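# Four arms sort stickered items into matching-colour containers

## Task

Put every item into the container whose colour matches the sticker on that item.

## Robot and tools

Setup: four identical i2rt Big YAM arms (arm1, arm2, arm3, arm4) share one workspace. Each has six revolute joints, a two-finger parallel gripper and a wrist camera. Four fixed room cameras also watch: cam_room_a1, cam_room_a2, cam_room_b1, cam_room_b2. Wrist cameras are arm1_cam_wrist to arm4_cam_wrist.

Frames: every pose is in one scene frame, origin on the floor, +z up, metres. Feet (base_link): arm1 at (-0.644, +1.377, 0.914), arm2 at (-0.655, -0.555, 0.928), arm3 at (+0.651, -1.332, 0.868), arm4 at (+0.648, +0.477, 0.879). Each foot faces its own +x: arm1 and arm4 face roughly +y, arm2 and arm3 face roughly -y. Reach is about 1.0 m from the joint1 axis. 'hand' is the point between the finger pads, about 1 cm short of the tips. The fingers point along the hand's +z; they open and close along its y. 'hand_target' is where the hand would be at the joint targets currently held. Printed hand positions may be off, more so when stretched; expect a centimetre or more of error.

Joints (radians, absolute): joint1_rad -2.879..2.879 (yaw about the foot, positive counter-clockwise seen from above, 0 points along the foot's +x); joint2_rad 0..3.141 (shoulder, 0 = upper arm back and level, larger lifts it up then forward); joint3_rad 0..3.019 (elbow, 0 = folded); joint4_rad -1.692..1.57 (hand pitch, positive tips fingers up); joint5_rad -1.57..1.57 (hand yaw, positive to the arm's right); joint6_rad -2.094..2.094 (hand roll, positive clockwise viewed from behind). gripper_m 0..0.093 is the fingertip gap in metres. 'Done' tolerances are ±0.045, 0.14, 0.09, 0.055, 0.03, 0.035 rad and ±0.003 m.

move: one action for any subset of arms. Keys are arm1..arm4 plus optional cameras. Every arm key holds its own object; an arm left out keeps its old command. Inside an arm's object:
- joints: a dict of absolute targets by name (the seven names above). Joints not named are untouched.
- target: a list of 7 numbers [x, y, z, qw, qx, qy, qz], an absolute hand pose in the scene frame (metres, unit quaternion wxyz), same layout as the 'hand' line. The hand travels a straight line from its hand_target to it. When target is given, joints may carry only gripper_m.
- speed: top path speed, 0.002 to 0.5 m/s (default 0.25); only allowed with target. Rotation is capped at twice this in rad/s.
All hand paths in one call finish together, paced by the slowest; a path lasts 0.5 to 10 s and one action stops at 15 s. Paths do not avoid obstacles or other arms, and hands can lag, drift or overshoot speed, especially near full stretch. Joints move at different rates, so joint-space moves can swing wide.
cameras: list of camera names, or 'all'; omitted/null gives all, [] gives none.
Example: {"arm2": {"target": [0.1, -0.3, 1.0, 0, 1, 0, 0], "speed": 0.2, "joints": {"gripper_m": 0.06}}, "cameras": ["cam_room_a1"]}.

Results: each arm's joint_positions, Joint velocities ('within noise' when still), joint torques (N m, positive toward larger angle; entries 3 and 4 wrap at ±28), hand and hand_target, joint_status and hand_status. The 'move' line lists each arm given motion with 'done' or its worst status. Arms under 'as last shown' were not commanded; their status reads 'not commanded'. The 'pictures' line gives image order. Status words: off_target (stopped short, may keep pushing); time_out (each joint now aims near where it stood and keeps pushing; on_its_own lists them; resend the reported position to relax); not_followed / 'joint command not followed' / 'pose unreachable' (a self/inter-arm collision check blocked it; the gripper part still runs; the arm may retry later). on_its_own shows uncommanded activity; 'held at' is a target, not a reading. A refused call (out-of-range value) or a stop cancels the rest of that reply's move/wait/finished_scene calls; an invalid call (unknown key) does not.

Gripper: gripping a rigid object at full force reads up to 0.005 narrower (sometimes up to 0.002 wider) than its width; closed on nothing reads 0.000-0.003. Targets a few mm below the contact reading give a light hold; about 5 mm below gives full force (roughly 50-64 N per pad). Soft items get crushed by small targets. To release, command a gap well above the reading.

wait: {seconds: 0-10, cameras}. Commands nothing; returns state and images.
zoom_image: {camera, region: [x0, y0, x1, y1]} in pixels of that camera's latest image, top-left origin, at most 504x504; the camera must be in the newest images.
read_manual: returns licence texts only.
finished_scene: {scene: 1-3}; ends the scene irreversibly, so the items must already rest in the right containers with no robot support. The first scene is practice and may be skipped this way.

Avoid: pressing arms together (including one gripper closing on another's fingers) or hitting them; the collision check can react too late and lets fingers, housings and cameras meet. Never knock anything off the work area or onto the floor. Don't drop items, release them while moving, slam, or push hard: the arms do not stop on contact. Long pushing, holding loads or stretched poses heat motors; MOTOR HOT appears from 85 °C and at 100 °C the arm goes limp for 30-60 s (OVER-TEMPERATURE FAULT; affected keys read limit_stop_at_motor_heat, resend targets afterward). Loose objects may be nudged occasionally by outside disturbances.

Each tool is called as name([rows], argument=value, ...), one row to a line, values as JSON.

## Session

move()

Scene clock: 0.00 s.
Joint torques (N m): no reading
Motor temperatures (°C): arm1=[22 24 25 23 21 21 21] | arm2=[24 24 24 22 22 20 23] | arm3=[24 24 23 24 24 23 23] | arm4=[23 21 22 22 25 21 24]
Heat: arm1: hottest joint3_rad 25 °C; arm2: hottest joint1_rad 24 °C; arm3: hottest joint1_rad 24 °C; arm4: hottest joint5_rad 25 °C.
Joint velocities: within noise
arm1.joint_positions: joint1_rad=-0.126 joint2_rad=+0.534 joint3_rad=+1.403 joint4_rad=-1.611 joint5_rad=-0.026 joint6_rad=-0.127 gripper_m=+0.09396
arm1.joint_status: not commanded
arm1.hand: x=-0.6307 y=+1.5344 z=+1.4214 quat_wxyz=(-0.298, +0.671, -0.622, -0.272) (m; scene frame)
arm1.hand_target: x=-0.6306 y=+1.5327 z=+1.4326 quat_wxyz=(-0.308, +0.666, -0.618, -0.280) (m; scene frame)
arm1.hand_status: not commanded
arm2.joint_positions: joint1_rad=-0.045 joint2_rad=+0.390 joint3_rad=+1.428 joint4_rad=-1.186 joint5_rad=+0.166 joint6_rad=-0.774 gripper_m=+0.09396
arm2.joint_status: not commanded
arm2.hand: x=-0.6756 y=-0.6916 z=+1.5578 quat_wxyz=(-0.217, -0.319, -0.688, +0.615) (m; scene frame)
arm2.hand_target: x=-0.6760 y=-0.6854 z=+1.5652 quat_wxyz=(-0.221, -0.317, -0.681, +0.622) (m; scene frame)
arm2.hand_status: not commanded
arm3.joint_positions: joint1_rad=+0.075 joint2_rad=+0.276 joint3_rad=+1.523 joint4_rad=-1.599 joint5_rad=-0.185 joint6_rad=-0.597 gripper_m=+0.09396
arm3.joint_status: not commanded
arm3.hand: x=+0.6803 y=-1.3506 z=+1.4452 quat_wxyz=(-0.326, -0.350, -0.735, +0.481) (m; scene frame)
arm3.hand_target: x=+0.6804 y=-1.3484 z=+1.4507 quat_wxyz=(-0.328, -0.347, -0.731, +0.487) (m; scene frame)
arm3.hand_status: not commanded
arm4.joint_positions: joint1_rad=+0.109 joint2_rad=+0.555 joint3_rad=+1.556 joint4_rad=-1.251 joint5_rad=+0.178 joint6_rad=-0.775 gripper_m=+0.09396
arm4.joint_status: not commanded
arm4.hand: x=+0.6522 y=+0.6599 z=+1.5276 quat_wxyz=(-0.572, +0.731, -0.297, -0.221) (m; scene frame)
arm4.hand_target: x=+0.6531 y=+0.6547 z=+1.5360 quat_wxyz=(-0.580, +0.725, -0.296, -0.226) (m; scene frame)
arm4.hand_status: not commanded
pictures: arm1_cam_wrist, arm2_cam_wrist, arm3_cam_wrist, arm4_cam_wrist, cam_room_a1, cam_room_a2, cam_room_b1, cam_room_b2
Images, in order (width x height): arm1_cam_wrist 672x504, arm2_cam_wrist 672x504, arm3_cam_wrist 672x504, arm4_cam_wrist 672x504, cam_room_a1 672x504, cam_room_a2 672x504, cam_room_b1 672x504, cam_room_b2 672x504.

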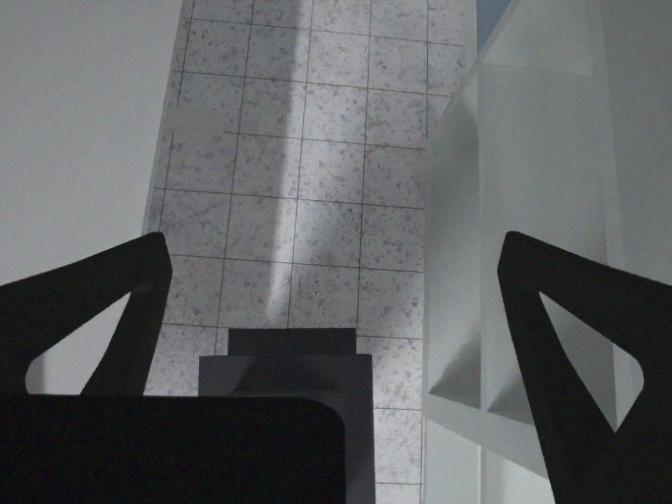

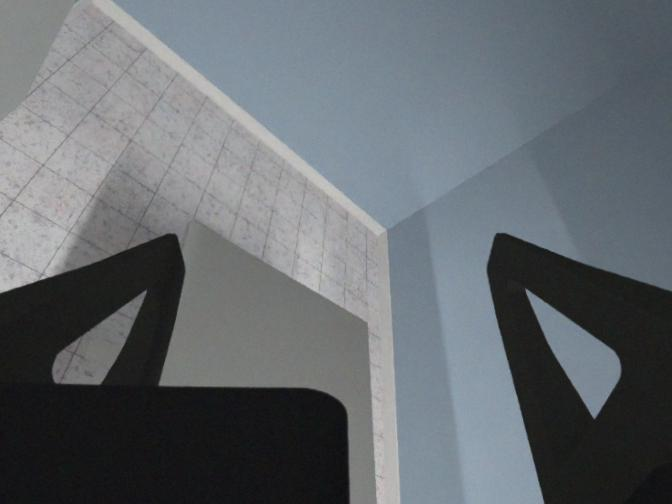

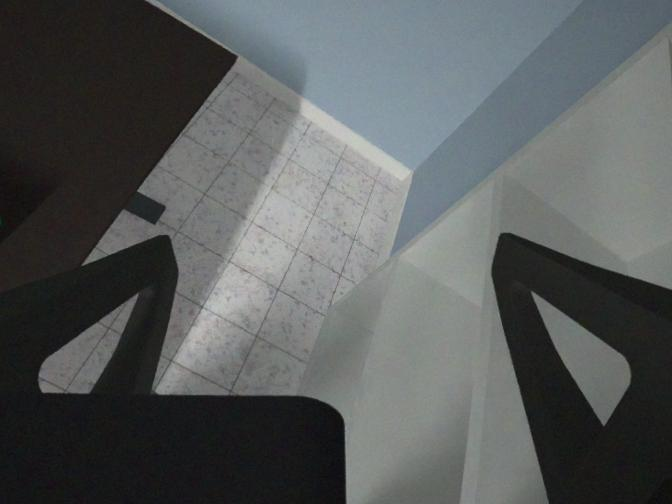

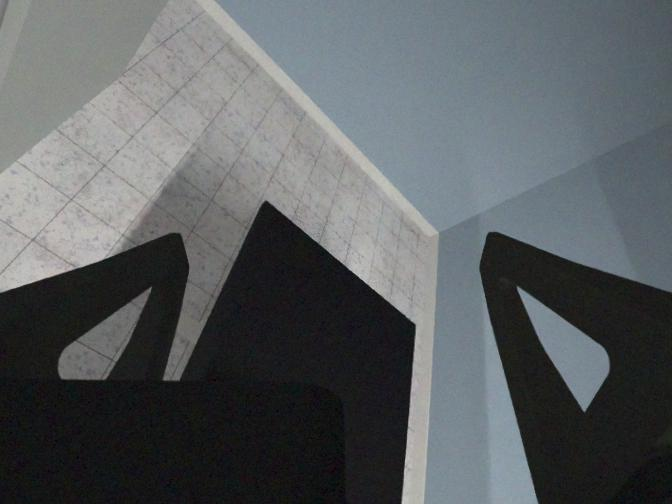

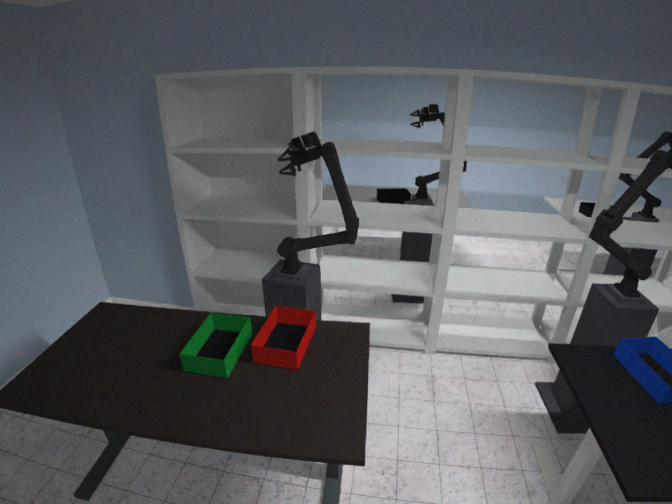

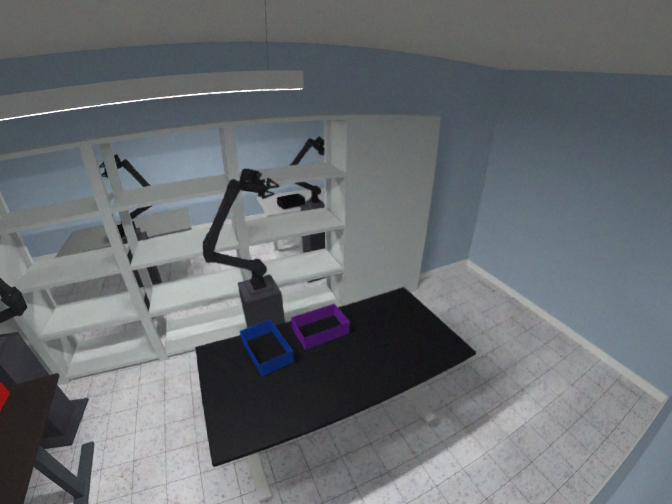

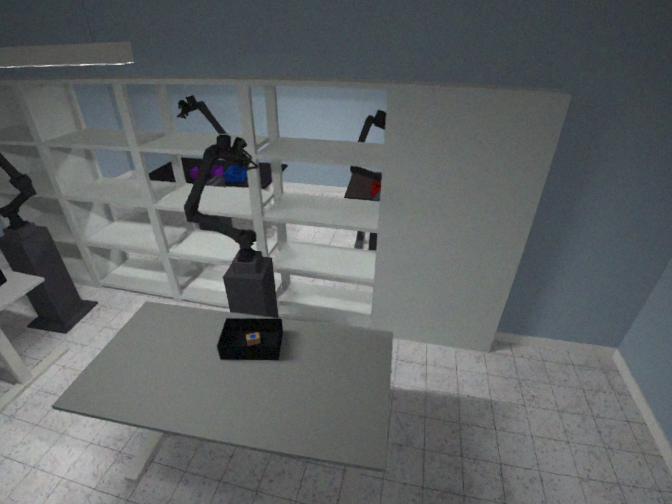

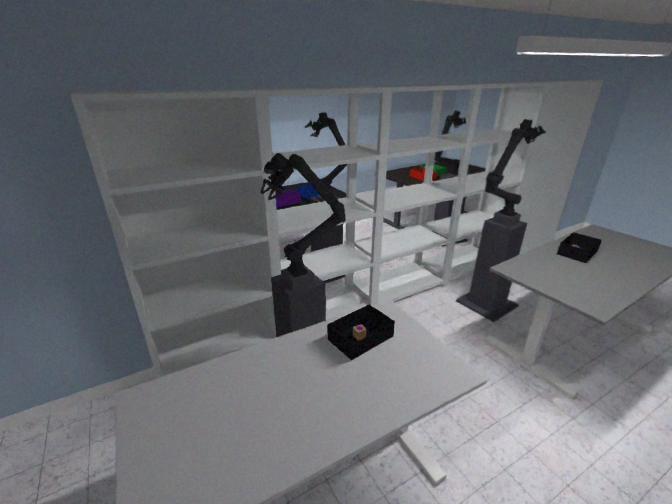

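zoom_image(camera="cam_room_b1", region=[180, 290, 330, 400])

zoom_image(camera="cam_room_b2", region=[300, 290, 430, 380])

zoom_image(camera="cam_room_b2", region=[60, 60, 564, 438])

zoom_image(camera="cam_room_b2", region=[520, 210, 672, 300])

zoom_image(camera="cam_room_a1", region=[160, 290, 340, 400])

zoom_image(camera="cam_room_a2", region=[200, 280, 400, 400])

zoom_image(camera="cam_room_a1", region=[168, 50, 672, 428])

zoom_image(camera="cam_room_a2", region=[0, 50, 500, 425])

zoom_image(camera="cam_room_b1", region=[0, 50, 500, 425])

Scaled by 3.360.

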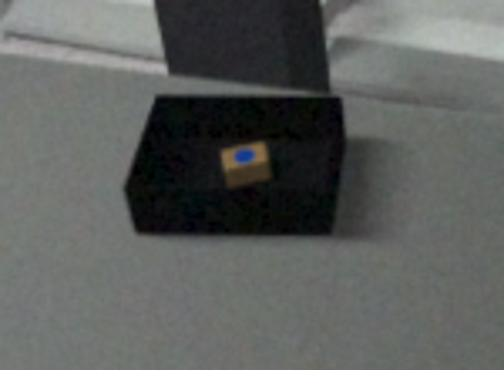

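Scaled by 3.877.

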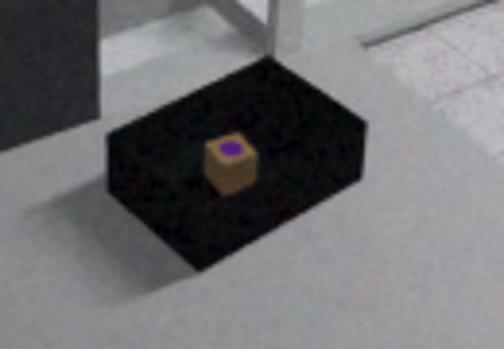

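Scaled by 1.000.

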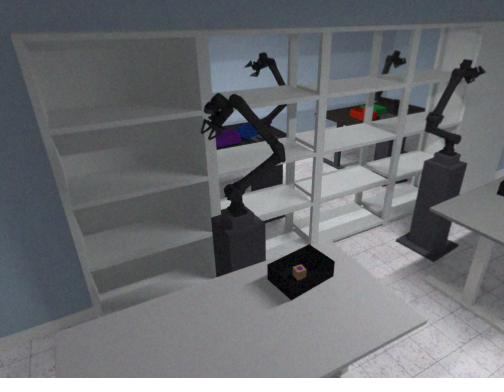

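Scaled by 3.316.

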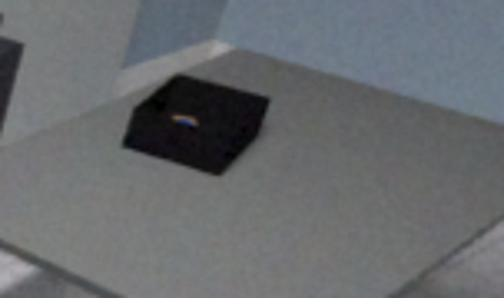

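Scaled by 2.800.

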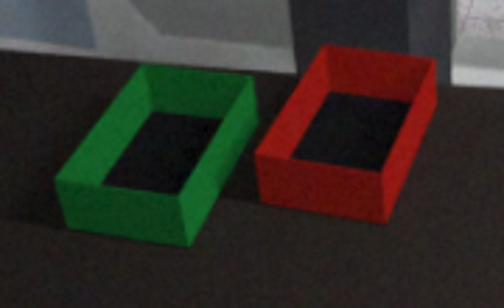

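Scaled by 2.520.

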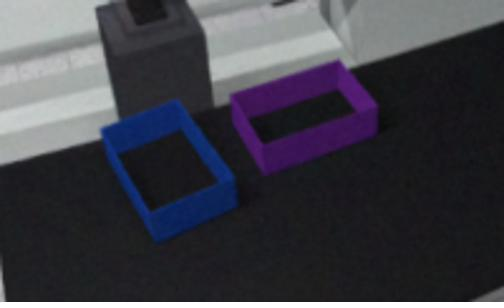

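Scaled by 1.000.

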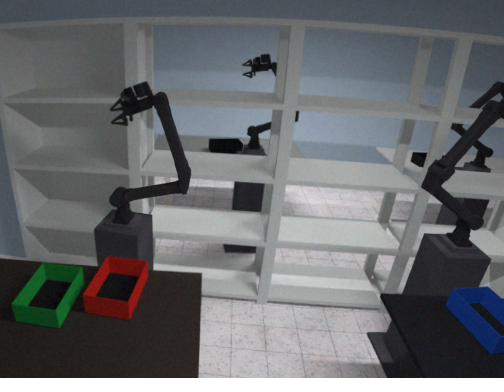

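Scaled by 1.008.

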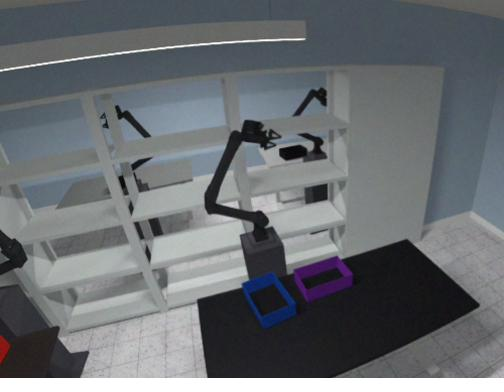

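Scaled by 1.008.

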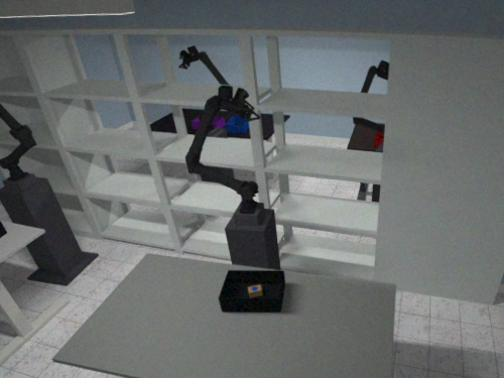

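move(arm1={"joints": {"joint1_rad": 1.5, "joint2_rad": 1.51, "joint3_rad": 1.47, "joint4_rad": -1.53, "joint5_rad": 0, "joint6_rad": 0}}, arm2={"joints": {"joint1_rad": -1.69, "joint2_rad": 1.51, "joint3_rad": 1.47, "joint4_rad": -1.53, "joint5_rad": 0, "joint6_rad": 0}}, arm3={"joints": {"joint1_rad": 1.69, "joint2_rad": 1.51, "joint3_rad": 1.47, "joint4_rad": -1.53, "joint5_rad": 0, "joint6_rad": 0}}, arm4={"joints": {"joint1_rad": -1.62, "joint2_rad": 1.51, "joint3_rad": 1.47, "joint4_rad": -1.53, "joint5_rad": 0, "joint6_rad": 0}})

Scene clock: 89.20 s.
Joint torques (N m): arm1=[-1.73 -12.28 11.95 0.44 0.13 0.06] | arm2=[1.03 -14.27 11.78 0.21 -0.01 0.19] | arm3=[1.08 -15.38 9.11 -0.34 0.06 0.03] | arm4=[1.26 -16.03 8.96 -0.32 0.07 0.15]
Motor temperatures (°C): arm1=[22 24 30 23 21 21 21] | arm2=[24 25 28 23 22 20 23] | arm3=[24 25 25 24 24 23 23] | arm4=[23 22 28 22 24 21 24]
Heat: arm1: hottest joint3_rad 30 °C; arm2: hottest joint3_rad 28 °C; arm3: hottest joint2_rad 25 °C; arm4: hottest joint3_rad 28 °C.
move: arm1 done; arm2 done; arm3 done; arm4 done
Joint velocities: within noise
arm1.joint_positions: joint1_rad=+1.503 joint2_rad=+1.532 joint3_rad=+1.453 joint4_rad=-1.528 joint5_rad=-0.002 joint6_rad=-0.006 gripper_m=+0.09398
arm1.joint_status: all done
arm1.hand: x=-1.0868 y=+1.3765 z=+1.1566 quat_wxyz=(-0.001, +1.000, +0.003, +0.010) (m; scene frame)
arm1.hand_target: x=-1.0882 y=+1.3781 z=+1.1725 quat_wxyz=(-0.001, +1.000, -0.001, -0.008) (m; scene frame)
arm1.hand_status: not commanded
arm2.joint_positions: joint1_rad=-1.696 joint2_rad=+1.502 joint3_rad=+1.461 joint4_rad=-1.518 joint5_rad=+0.000 joint6_rad=-0.013 gripper_m=+0.09397
arm2.joint_status: all done
arm2.hand: x=-1.1036 y=-0.5521 z=+1.1791 quat_wxyz=(+0.002, -1.000, -0.003, +0.005) (m; scene frame)
arm2.hand_target: x=-1.1041 y=-0.5546 z=+1.1790 quat_wxyz=(+0.002, -1.000, +0.001, +0.000) (m; scene frame)
arm2.hand_status: not commanded
arm3.joint_positions: joint1_rad=+1.690 joint2_rad=+1.520 joint3_rad=+1.462 joint4_rad=-1.524 joint5_rad=-0.001 joint6_rad=-0.008 gripper_m=+0.09398
arm3.joint_status: all done
arm3.hand: x=+1.0997 y=-1.3292 z=+1.1122 quat_wxyz=(+0.005, +0.003, -1.000, +0.007) (m; scene frame)
arm3.hand_target: x=+1.0991 y=-1.3293 z=+1.1197 quat_wxyz=(-0.001, -0.001, -1.000, +0.007) (m; scene frame)
arm3.hand_status: not commanded
arm4.joint_positions: joint1_rad=-1.626 joint2_rad=+1.524 joint3_rad=+1.462 joint4_rad=-1.520 joint5_rad=+0.000 joint6_rad=-0.012 gripper_m=+0.09397
arm4.joint_status: all done
arm4.hand: x=+1.0995 y=+0.4784 z=+1.1194 quat_wxyz=(+0.008, +0.007, -1.000, +0.002) (m; scene frame)
arm4.hand_target: x=+1.0975 y=+0.4810 z=+1.1287 quat_wxyz=(+0.002, +0.004, -1.000, +0.002) (m; scene frame)
arm4.hand_status: not commanded
pictures: arm1_cam_wrist, arm2_cam_wrist, arm3_cam_wrist, arm4_cam_wrist, cam_room_a1, cam_room_a2, cam_room_b1, cam_room_b2
Images, in order (width x height): arm1_cam_wrist 672x504, arm2_cam_wrist 672x504, arm3_cam_wrist 672x504, arm4_cam_wrist 672x504, cam_room_a1 672x504, cam_room_a2 672x504, cam_room_b1 672x504, cam_room_b2 672x504.

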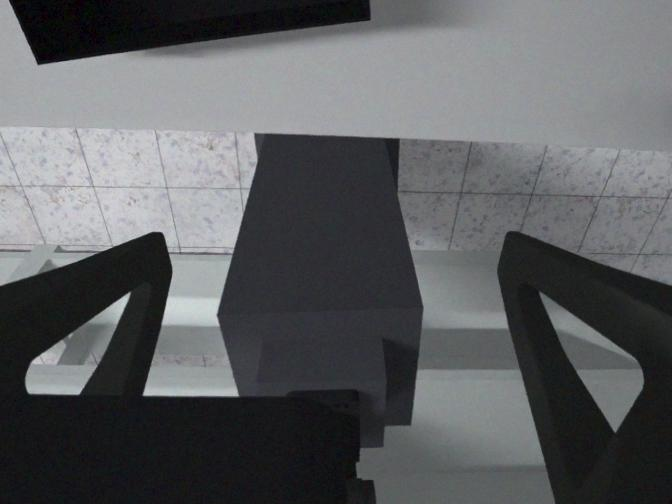

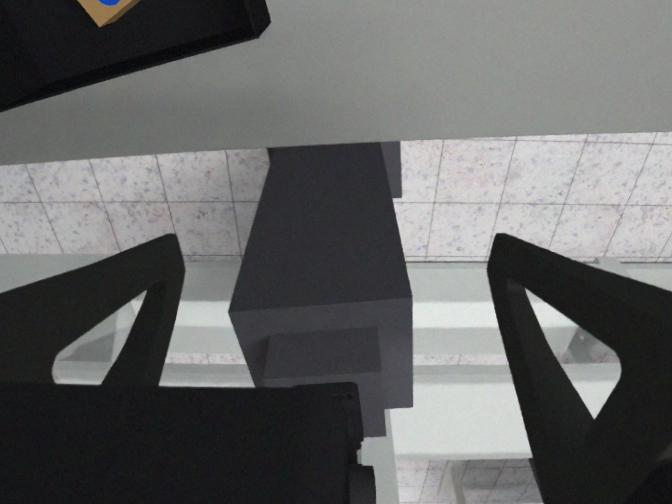

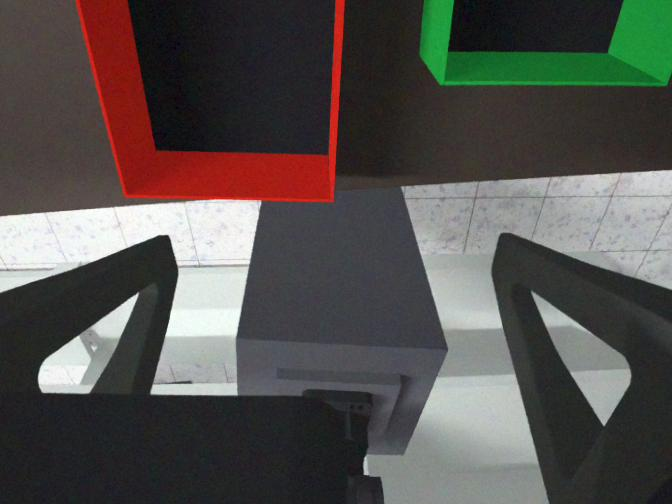

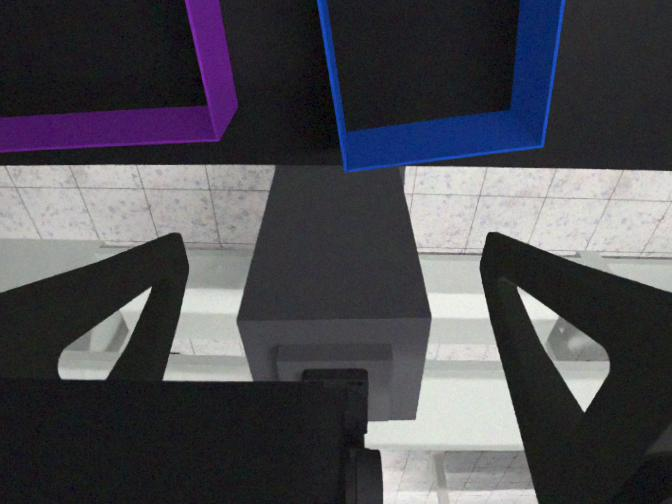

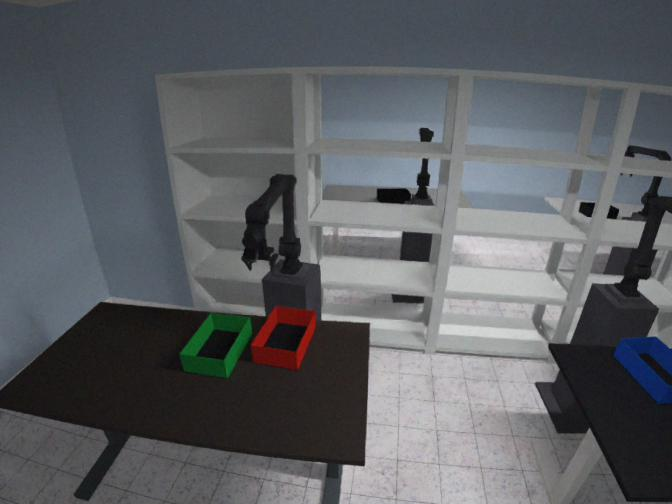

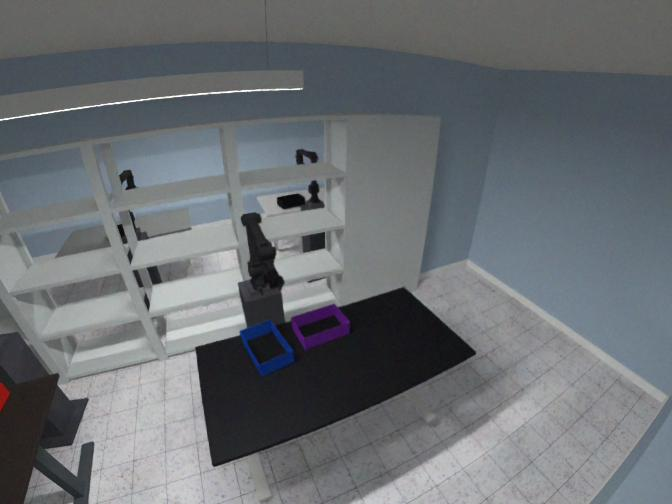

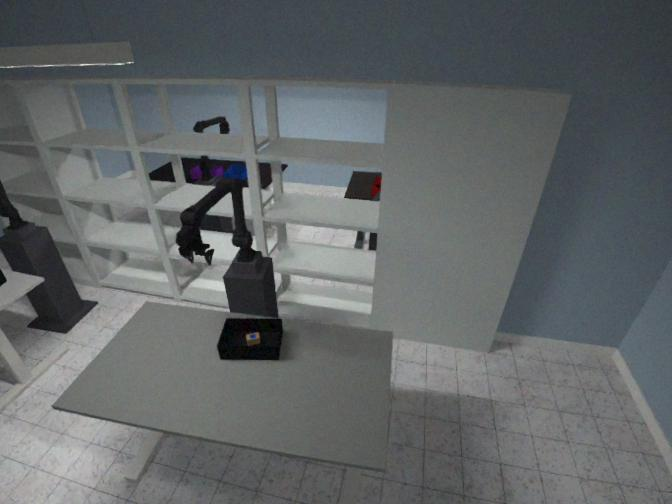

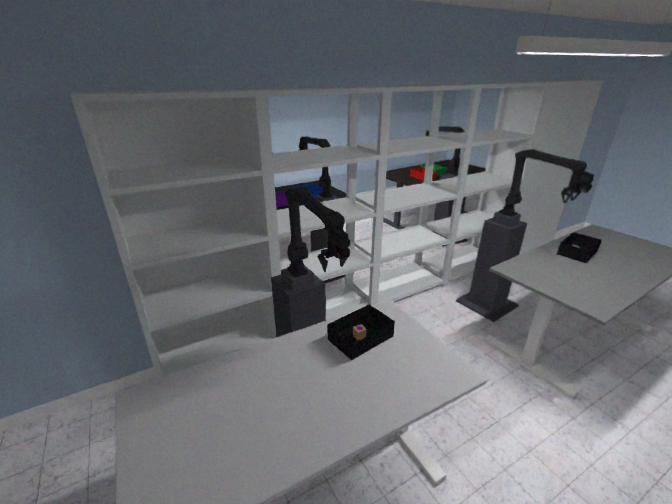

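move(arm1={"joints": {"joint4_rad": -0.92}}, arm2={"joints": {"joint4_rad": -0.92}}, arm3={"joints": {"joint4_rad": -0.92}}, arm4={"joints": {"joint4_rad": -0.92}}, cameras=["arm1_cam_wrist", "arm2_cam_wrist", "arm3_cam_wrist", "arm4_cam_wrist"])

Scene clock: 106.30 s.
Joint torques (N m): arm1=[-2.73 -13.51 12.93 2.11 0.13 0.11] | arm2=[1.14 -15.5 12.86 2.59 -0.02 0.19] | arm3=[0.91 -16.56 9.99 1.68 0.05 0.03] | arm4=[0.97 -17.85 9.84 1.32 0.08 0.14]
Motor temperatures (°C): arm1=[22 25 31 23 21 21 21] | arm2=[24 25 29 22 22 20 23] | arm3=[24 25 25 24 24 23 23] | arm4=[23 23 27 22 24 21 24]
Heat: arm1: hottest joint3_rad 31 °C; arm2: hottest joint3_rad 29 °C; arm3: hottest joint2_rad 25 °C; arm4: hottest joint3_rad 27 °C.
move: arm1 done; arm2 done; arm3 done; arm4 done
Joint velocities: within noise
arm1.joint_positions: joint1_rad=+1.503 joint2_rad=+1.532 joint3_rad=+1.453 joint4_rad=-0.939 joint5_rad=-0.002 joint6_rad=-0.006 gripper_m=+0.09398
arm1.joint_status: all done
arm1.hand: x=-1.2241 y=+1.3763 z=+1.1950 quat_wxyz=(-0.001, +0.960, +0.004, -0.280) (m; scene frame)
arm1.hand_target: x=-1.2283 y=+1.3783 z=+1.2190 quat_wxyz=(-0.002, +0.951, -0.001, -0.308) (m; scene frame)
arm1.hand_status: not commanded
arm2.joint_positions: joint1_rad=-1.696 joint2_rad=+1.502 joint3_rad=+1.461 joint4_rad=-0.937 joint5_rad=+0.000 joint6_rad=-0.013 gripper_m=+0.09397
arm2.joint_status: all done
arm2.hand: x=-1.2381 y=-0.5512 z=+1.2208 quat_wxyz=(+0.005, -0.957, -0.003, +0.291) (m; scene frame)
arm2.hand_target: x=-1.2449 y=-0.5544 z=+1.2231 quat_wxyz=(+0.002, -0.954, +0.001, +0.300) (m; scene frame)
arm2.hand_status: not commanded
arm3.joint_positions: joint1_rad=+1.690 joint2_rad=+1.520 joint3_rad=+1.462 joint4_rad=-0.935 joint5_rad=-0.001 joint6_rad=-0.008 gripper_m=+0.09398
arm3.joint_status: all done
arm3.hand: x=+1.2368 y=-1.3289 z=+1.1522 quat_wxyz=(-0.285, +0.005, -0.958, +0.008) (m; scene frame)
arm3.hand_target: x=+1.2399 y=-1.3290 z=+1.1642 quat_wxyz=(-0.301, +0.001, -0.954, +0.007) (m; scene frame)
arm3.hand_status: not commanded
arm4.joint_positions: joint1_rad=-1.626 joint2_rad=+1.524 joint3_rad=+1.462 joint4_rad=-0.936 joint5_rad=+0.000 joint6_rad=-0.012 gripper_m=+0.09397
arm4.joint_status: all done
arm4.hand: x=+1.2357 y=+0.4788 z=+1.1581 quat_wxyz=(-0.280, +0.007, -0.960, +0.003) (m; scene frame)
arm4.hand_target: x=+1.2387 y=+0.4822 z=+1.1724 quat_wxyz=(-0.299, +0.004, -0.954, +0.000) (m; scene frame)
arm4.hand_status: not commanded
pictures: arm1_cam_wrist, arm2_cam_wrist, arm3_cam_wrist, arm4_cam_wrist
Images, in order (width x height): arm1_cam_wrist 672x504, arm2_cam_wrist 672x504, arm3_cam_wrist 672x504, arm4_cam_wrist 672x504.

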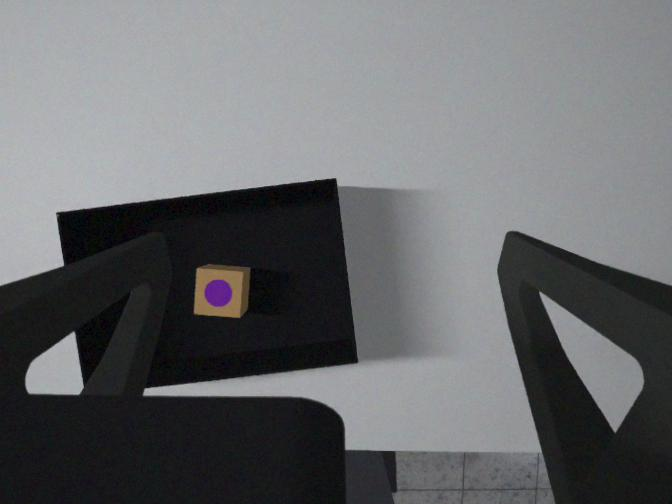

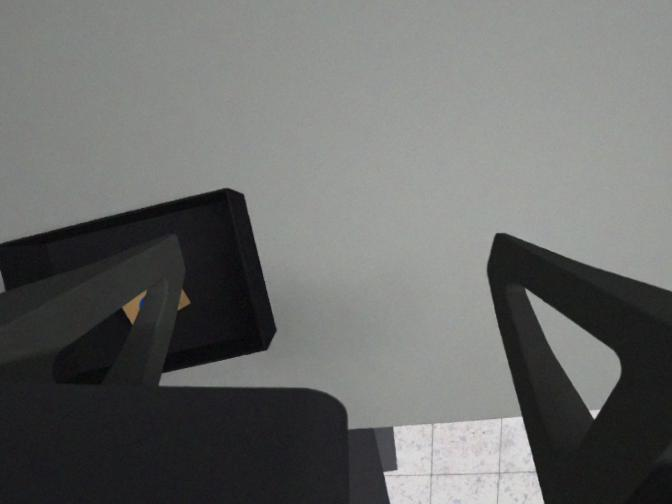

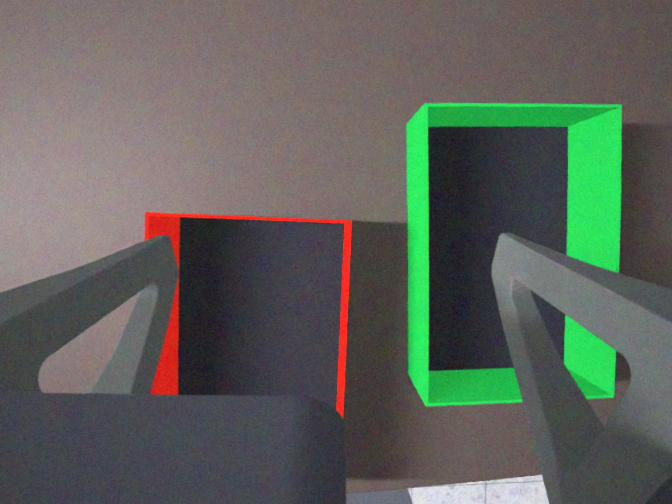

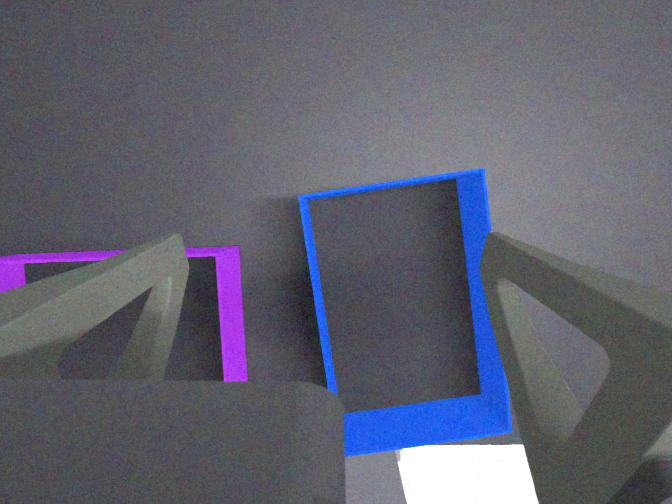

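move(arm1={"target": [-1.2283, 1.2783, 1.219, -0.002, 0.951, -0.001, -0.308]}, arm2={"target": [-1.2449, -0.7044, 1.2231, 0.002, -0.954, 0.001, 0.300]}, arm3={"target": [1.2399, -1.329, 1.2642, -0.301, 0.001, -0.954, 0.007]}, arm4={"target": [1.2387, 0.4822, 1.2724, -0.299, 0.004, -0.954, 0.000]}, cameras=["arm1_cam_wrist", "arm2_cam_wrist", "arm3_cam_wrist", "arm4_cam_wrist"])

Scene clock: 114.23 s.
Joint torques (N m): arm1=[-1.85 -11.99 15.58 1.48 0.18 0.11] | arm2=[0.03 -14.68 17.36 1.29 0.27 0.2] | arm3=[0.85 -14.56 13.16 0.7 0.01 0.01] | arm4=[0.91 -15.03 12.15 0.59 0.02 0.15]
Motor temperatures (°C): arm1=[22 25 31 23 21 21 21] | arm2=[24 25 30 22 22 20 23] | arm3=[24 25 26 24 24 23 23] | arm4=[23 23 28 22 24 21 24]
Heat: arm1: hottest joint3_rad 31 °C; arm2: hottest joint3_rad 30 °C; arm3: hottest joint3_rad 26 °C; arm4: hottest joint3_rad 28 °C.
move: arm1 off_target; arm2 off_target; arm3 off_target; arm4 off_target
Joint velocities: within noise
arm1.joint_positions: joint1_rad=+1.704 joint2_rad=+1.532 joint3_rad=+1.453 joint4_rad=-0.939 joint5_rad=+0.114 joint6_rad=+0.158 gripper_m=+0.09398
arm1.joint_status: not commanded
arm1.hand: x=-1.2157 y=+1.2790 z=+1.1956 quat_wxyz=(-0.007, +0.958, +0.006, -0.285) (m; scene frame)
arm1.hand_target: x=-1.2271 y=+1.2786 z=+1.2190 quat_wxyz=(-0.002, +0.951, -0.001, -0.308) (m; scene frame)
arm1.hand_status: off_target (0.027 m and 2.9 deg from the pose sent, 0.101 m and 3.4 deg at the start)
arm2.joint_positions: joint1_rad=-1.385 joint2_rad=+1.543 joint3_rad=+1.474 joint4_rad=-0.937 joint5_rad=+0.166 joint6_rad=+0.231 gripper_m=+0.09397
arm2.joint_status: not commanded
arm2.hand: x=-1.2278 y=-0.7049 z=+1.2055 quat_wxyz=(+0.005, -0.958, -0.012, +0.288) (m; scene frame)
arm2.hand_target: x=-1.2438 y=-0.7040 z=+1.2229 quat_wxyz=(+0.002, -0.954, +0.001, +0.301) (m; scene frame)
arm2.hand_status: off_target (0.024 m and 2.1 deg from the pose sent, 0.153 m and 1.2 deg at the start)
arm3.joint_positions: joint1_rad=+1.690 joint2_rad=+1.522 joint3_rad=+1.714 joint4_rad=-1.180 joint5_rad=-0.001 joint6_rad=-0.008 gripper_m=+0.09398
arm3.joint_status: not commanded
arm3.hand: x=+1.2320 y=-1.3276 z=+1.2476 quat_wxyz=(-0.288, +0.005, -0.958, +0.008) (m; scene frame)
arm3.hand_target: x=+1.2392 y=-1.3291 z=+1.2640 quat_wxyz=(-0.301, +0.001, -0.954, +0.007) (m; scene frame)
arm3.hand_status: off_target (0.018 m and 1.7 deg from the pose sent, 0.112 m and 1.9 deg at the start)
arm4.joint_positions: joint1_rad=-1.626 joint2_rad=+1.523 joint3_rad=+1.715 joint4_rad=-1.172 joint5_rad=+0.000 joint6_rad=-0.012 gripper_m=+0.09397
arm4.joint_status: not commanded
arm4.hand: x=+1.2334 y=+0.4791 z=+1.2572 quat_wxyz=(-0.289, +0.007, -0.957, +0.003) (m; scene frame)
arm4.hand_target: x=+1.2382 y=+0.4821 z=+1.2724 quat_wxyz=(-0.300, +0.004, -0.954, +0.000) (m; scene frame)
arm4.hand_status: off_target (0.016 m and 1.3 deg from the pose sent, 0.114 m and 2.3 deg at the start)
pictures: arm1_cam_wrist, arm2_cam_wrist, arm3_cam_wrist, arm4_cam_wrist
Images, in order (width x height): arm1_cam_wrist 672x504, arm2_cam_wrist 672x504, arm3_cam_wrist 672x504, arm4_cam_wrist 672x504.

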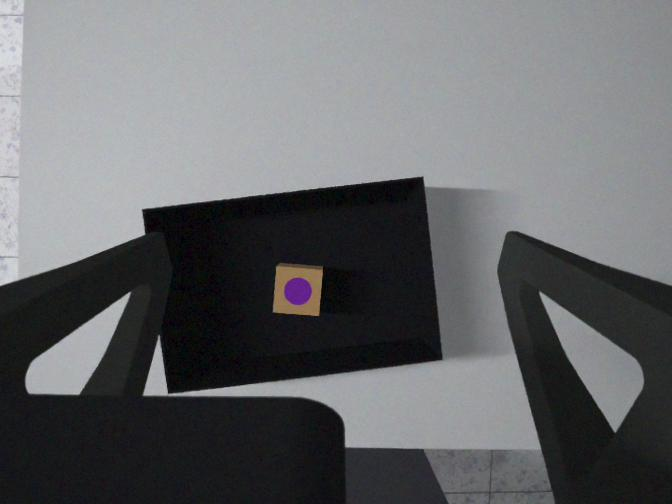

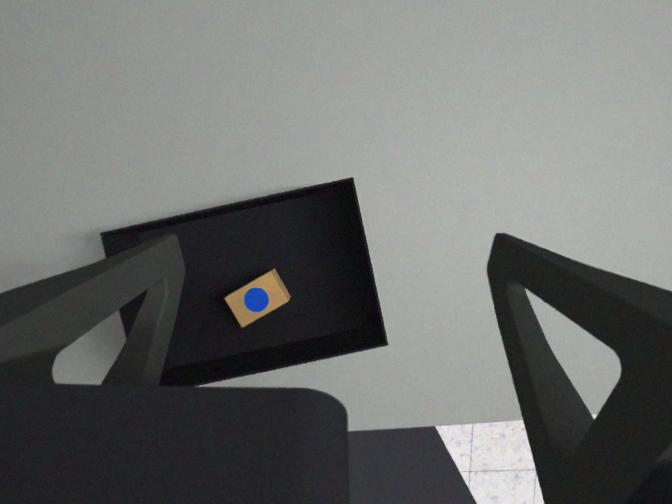

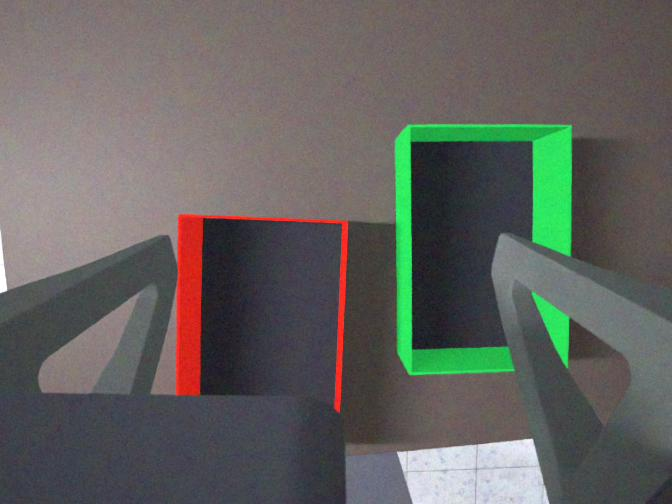

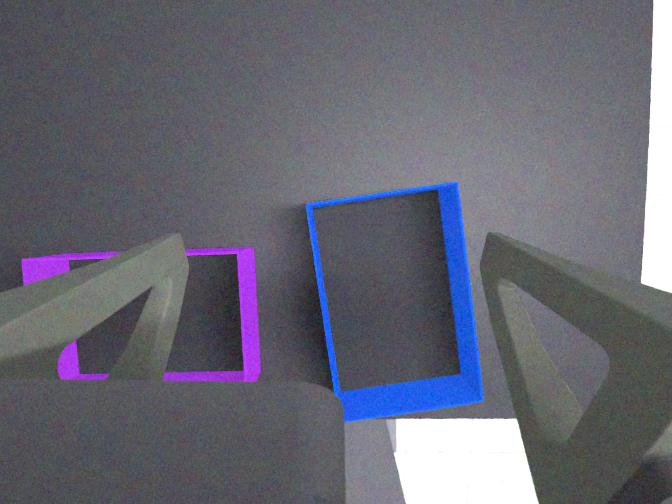

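move(arm1={"target": [-1.145, 1.232, 1.03, 0, 1, 0, 0]}, cameras=["arm1_cam_wrist", "cam_room_b2"])

Scene clock: 137.90 s.
Joint torques (N m): arm1=[-1.32 -14.04 10.51 -0.09 -0.03 0.09] | arm2=[-0.03 -14.8 17.35 1.29 0.27 0.2] | arm3=[0.91 -14.62 13.14 0.8 0.02 0] | arm4=[1.03 -15.33 12.1 0.36 0.01 0.2]
Motor temperatures (°C): arm1=[22 26 34 23 21 21 21] | arm2=[24 25 32 22 22 20 23] | arm3=[24 26 27 24 24 23 23] | arm4=[23 24 30 22 24 21 24]
Heat: arm1: hottest joint3_rad 34 °C; arm2: hottest joint3_rad 32 °C; arm3: hottest joint3_rad 27 °C; arm4: hottest joint3_rad 30 °C.
move: arm1 done
Joint velocities: within noise
arm1.joint_positions: joint1_rad=+1.773 joint2_rad=+1.784 joint3_rad=+1.425 joint4_rad=-1.222 joint5_rad=-0.005 joint6_rad=+0.271 gripper_m=+0.09398
arm1.joint_status: not commanded
arm1.hand: x=-1.1463 y=+1.2365 z=+1.0279 quat_wxyz=(+0.000, +1.000, +0.000, -0.002) (m; scene frame)
arm1.hand_target: x=-1.1450 y=+1.2321 z=+1.0299 quat_wxyz=(+0.000, +1.000, +0.000, +0.000) (m; scene frame)
arm1.hand_status: done (0.005 m and 0.3 deg from the pose sent, 0.186 m and 33.1 deg at the start)
arm2, arm3, arm4: as last shown
arm2.joint_positions: joint1_rad=-1.385 joint2_rad=+1.543 joint3_rad=+1.474 joint4_rad=-0.937 joint5_rad=+0.166 joint6_rad=+0.232 gripper_m=+0.09397
arm2.hand: x=-1.2278 y=-0.7049 z=+1.2055 quat_wxyz=(+0.005, -0.958, -0.011, +0.288) (m; scene frame)
pictures: arm1_cam_wrist, cam_room_b2
Images, in order (width x height): arm1_cam_wrist 672x504, cam_room_b2 672x504.

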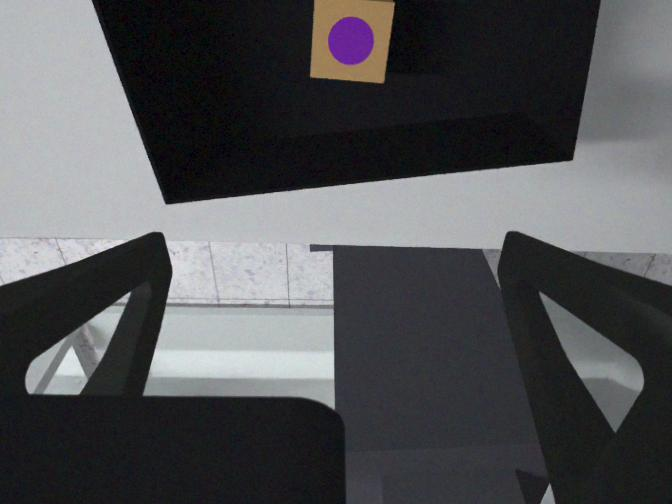

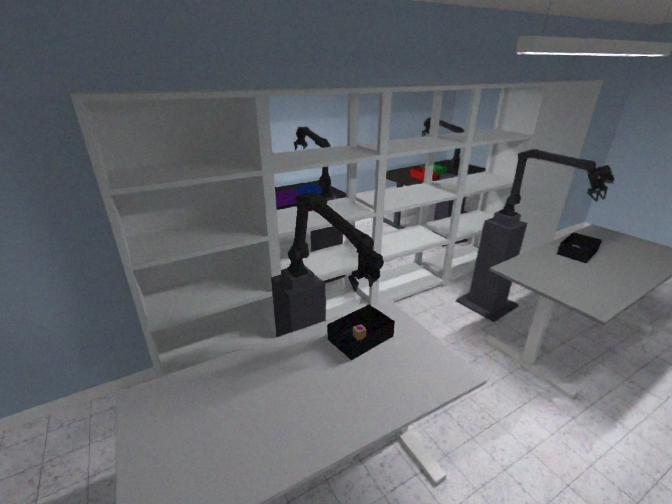

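move(arm1={"target": [-1.135, 1.242, 0.92, 0, 1, 0, 0]}, cameras=["arm1_cam_wrist", "cam_room_b2"])

Scene clock: 147.70 s.
Joint torques (N m): arm1=[-1.85 -15.03 9.28 0.9 -0.01 -0.03] | arm2=[0.15 -14.68 17.32 1.29 0.28 0.2] | arm3=[0.91 -14.51 13.09 0.77 0.02 0.01] | arm4=[1.03 -15.21 12.23 0.55 0.06 0.16]
Motor temperatures (°C): arm1=[22 26 33 23 21 21 21] | arm2=[24 25 33 22 22 20 23] | arm3=[24 26 28 24 24 23 23] | arm4=[23 24 31 22 24 21 24]
Heat: arm1: hottest joint3_rad 33 °C; arm2: hottest joint3_rad 33 °C; arm3: hottest joint3_rad 28 °C; arm4: hottest joint3_rad 31 °C.
move: arm1 off_target
Joint velocities: within noise
arm1.joint_positions: joint1_rad=+1.773 joint2_rad=+1.895 joint3_rad=+1.248 joint4_rad=-0.969 joint5_rad=-0.005 joint6_rad=+0.271 gripper_m=+0.09398
arm1.joint_status: not commanded
arm1.hand: x=-1.1258 y=+1.2429 z=+0.9131 quat_wxyz=(-0.005, +1.000, +0.000, +0.015) (m; scene frame)
arm1.hand_target: x=-1.1348 y=+1.2421 z=+0.9201 quat_wxyz=(+0.000, +1.000, +0.000, +0.000) (m; scene frame)
arm1.hand_status: off_target (0.012 m and 1.8 deg from the pose sent, 0.109 m and 0.3 deg at the start)
arm2, arm3, arm4: as last shown
pictures: arm1_cam_wrist, cam_room_b2
Images, in order (width x height): arm1_cam_wrist 672x504, cam_room_b2 672x504.

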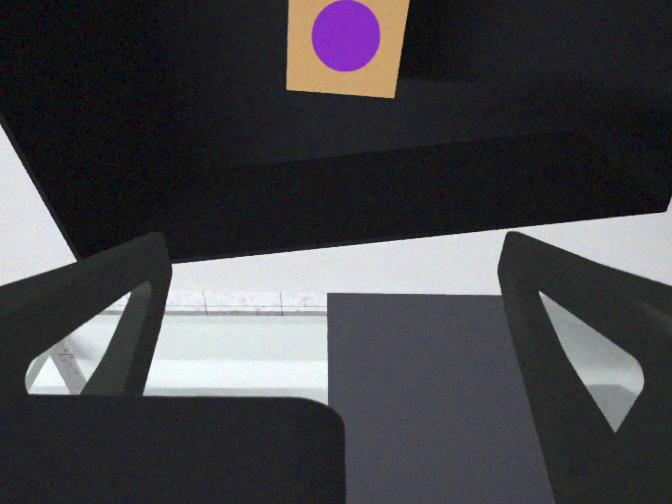

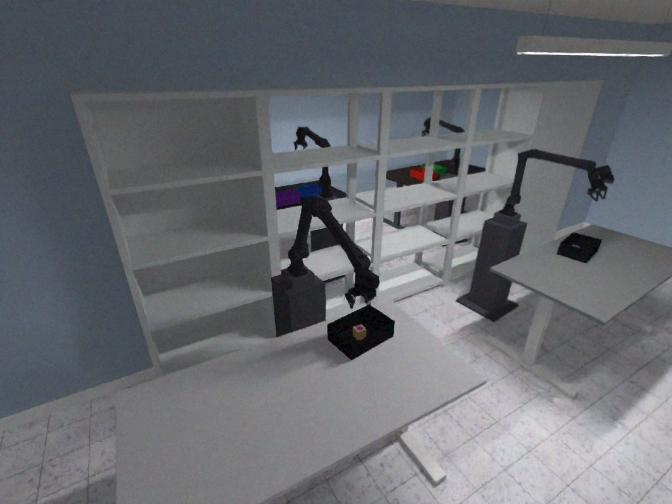

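move(arm1={"target": [-1.142, 1.246, 0.83, 0, 1, 0, 0]}, cameras=["arm1_cam_wrist", "cam_room_b2"])

zoom_image(camera="cam_room_b2", region=[290, 250, 430, 370])

Scene clock: 169.97 s.
Joint torques (N m): arm1=[-2.61 -15.79 7.82 0.77 0.05 -0.01] | arm2=[-0.03 -14.8 17.33 1.31 0.28 0.21] | arm3=[0.85 -14.62 13.09 0.75 0.03 0.02] | arm4=[0.91 -15.15 12.08 0.46 0.01 0.12]
Motor temperatures (°C): arm1=[22 26 32 23 21 21 21] | arm2=[24 26 35 22 22 20 23] | arm3=[24 26 29 24 24 23 23] | arm4=[23 25 33 22 24 21 24]
Heat: arm1: hottest joint3_rad 32 °C; arm2: hottest joint3_rad 35 °C; arm3: hottest joint3_rad 29 °C; arm4: hottest joint3_rad 33 °C.
move: arm1 off_target
Joint velocities: within noise
arm1.joint_positions: joint1_rad=+1.770 joint2_rad=+2.065 joint3_rad=+1.220 joint4_rad=-0.774 joint5_rad=-0.005 joint6_rad=+0.265 gripper_m=+0.09398
arm1.joint_status: not commanded
arm1.hand: x=-1.1300 y=+1.2438 z=+0.8216 quat_wxyz=(-0.005, +1.000, +0.001, +0.016) (m; scene frame)
arm1.hand_target: x=-1.1418 y=+1.2461 z=+0.8301 quat_wxyz=(+0.000, +1.000, +0.000, +0.000) (m; scene frame)
arm1.hand_status: off_target (0.015 m and 2.0 deg from the pose sent, 0.085 m and 1.8 deg at the start)
arm2, arm3, arm4: as last shown
pictures: arm1_cam_wrist, cam_room_b2
Images, in order (width x height): arm1_cam_wrist 672x504, cam_room_b2 672x504.

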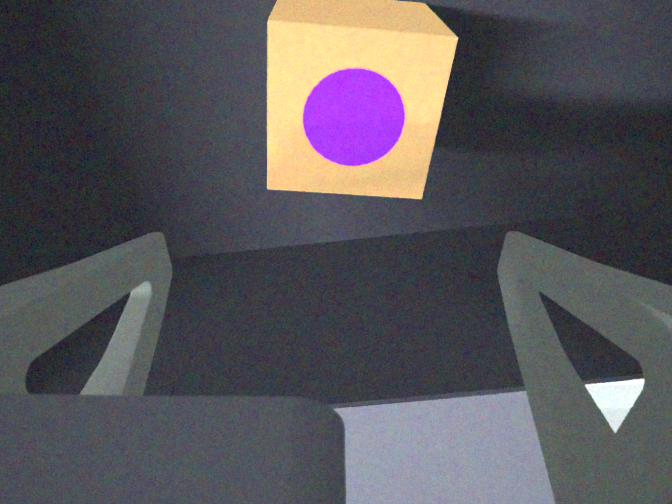

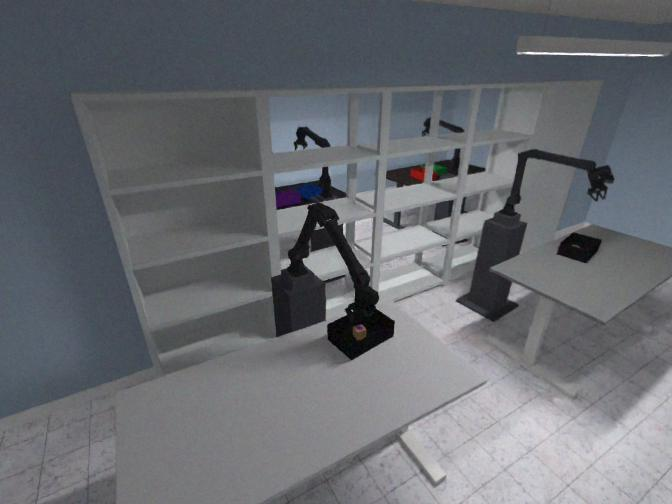

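Scaled by 3.600.

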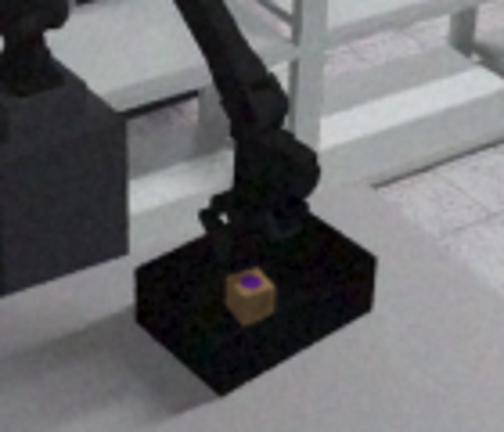

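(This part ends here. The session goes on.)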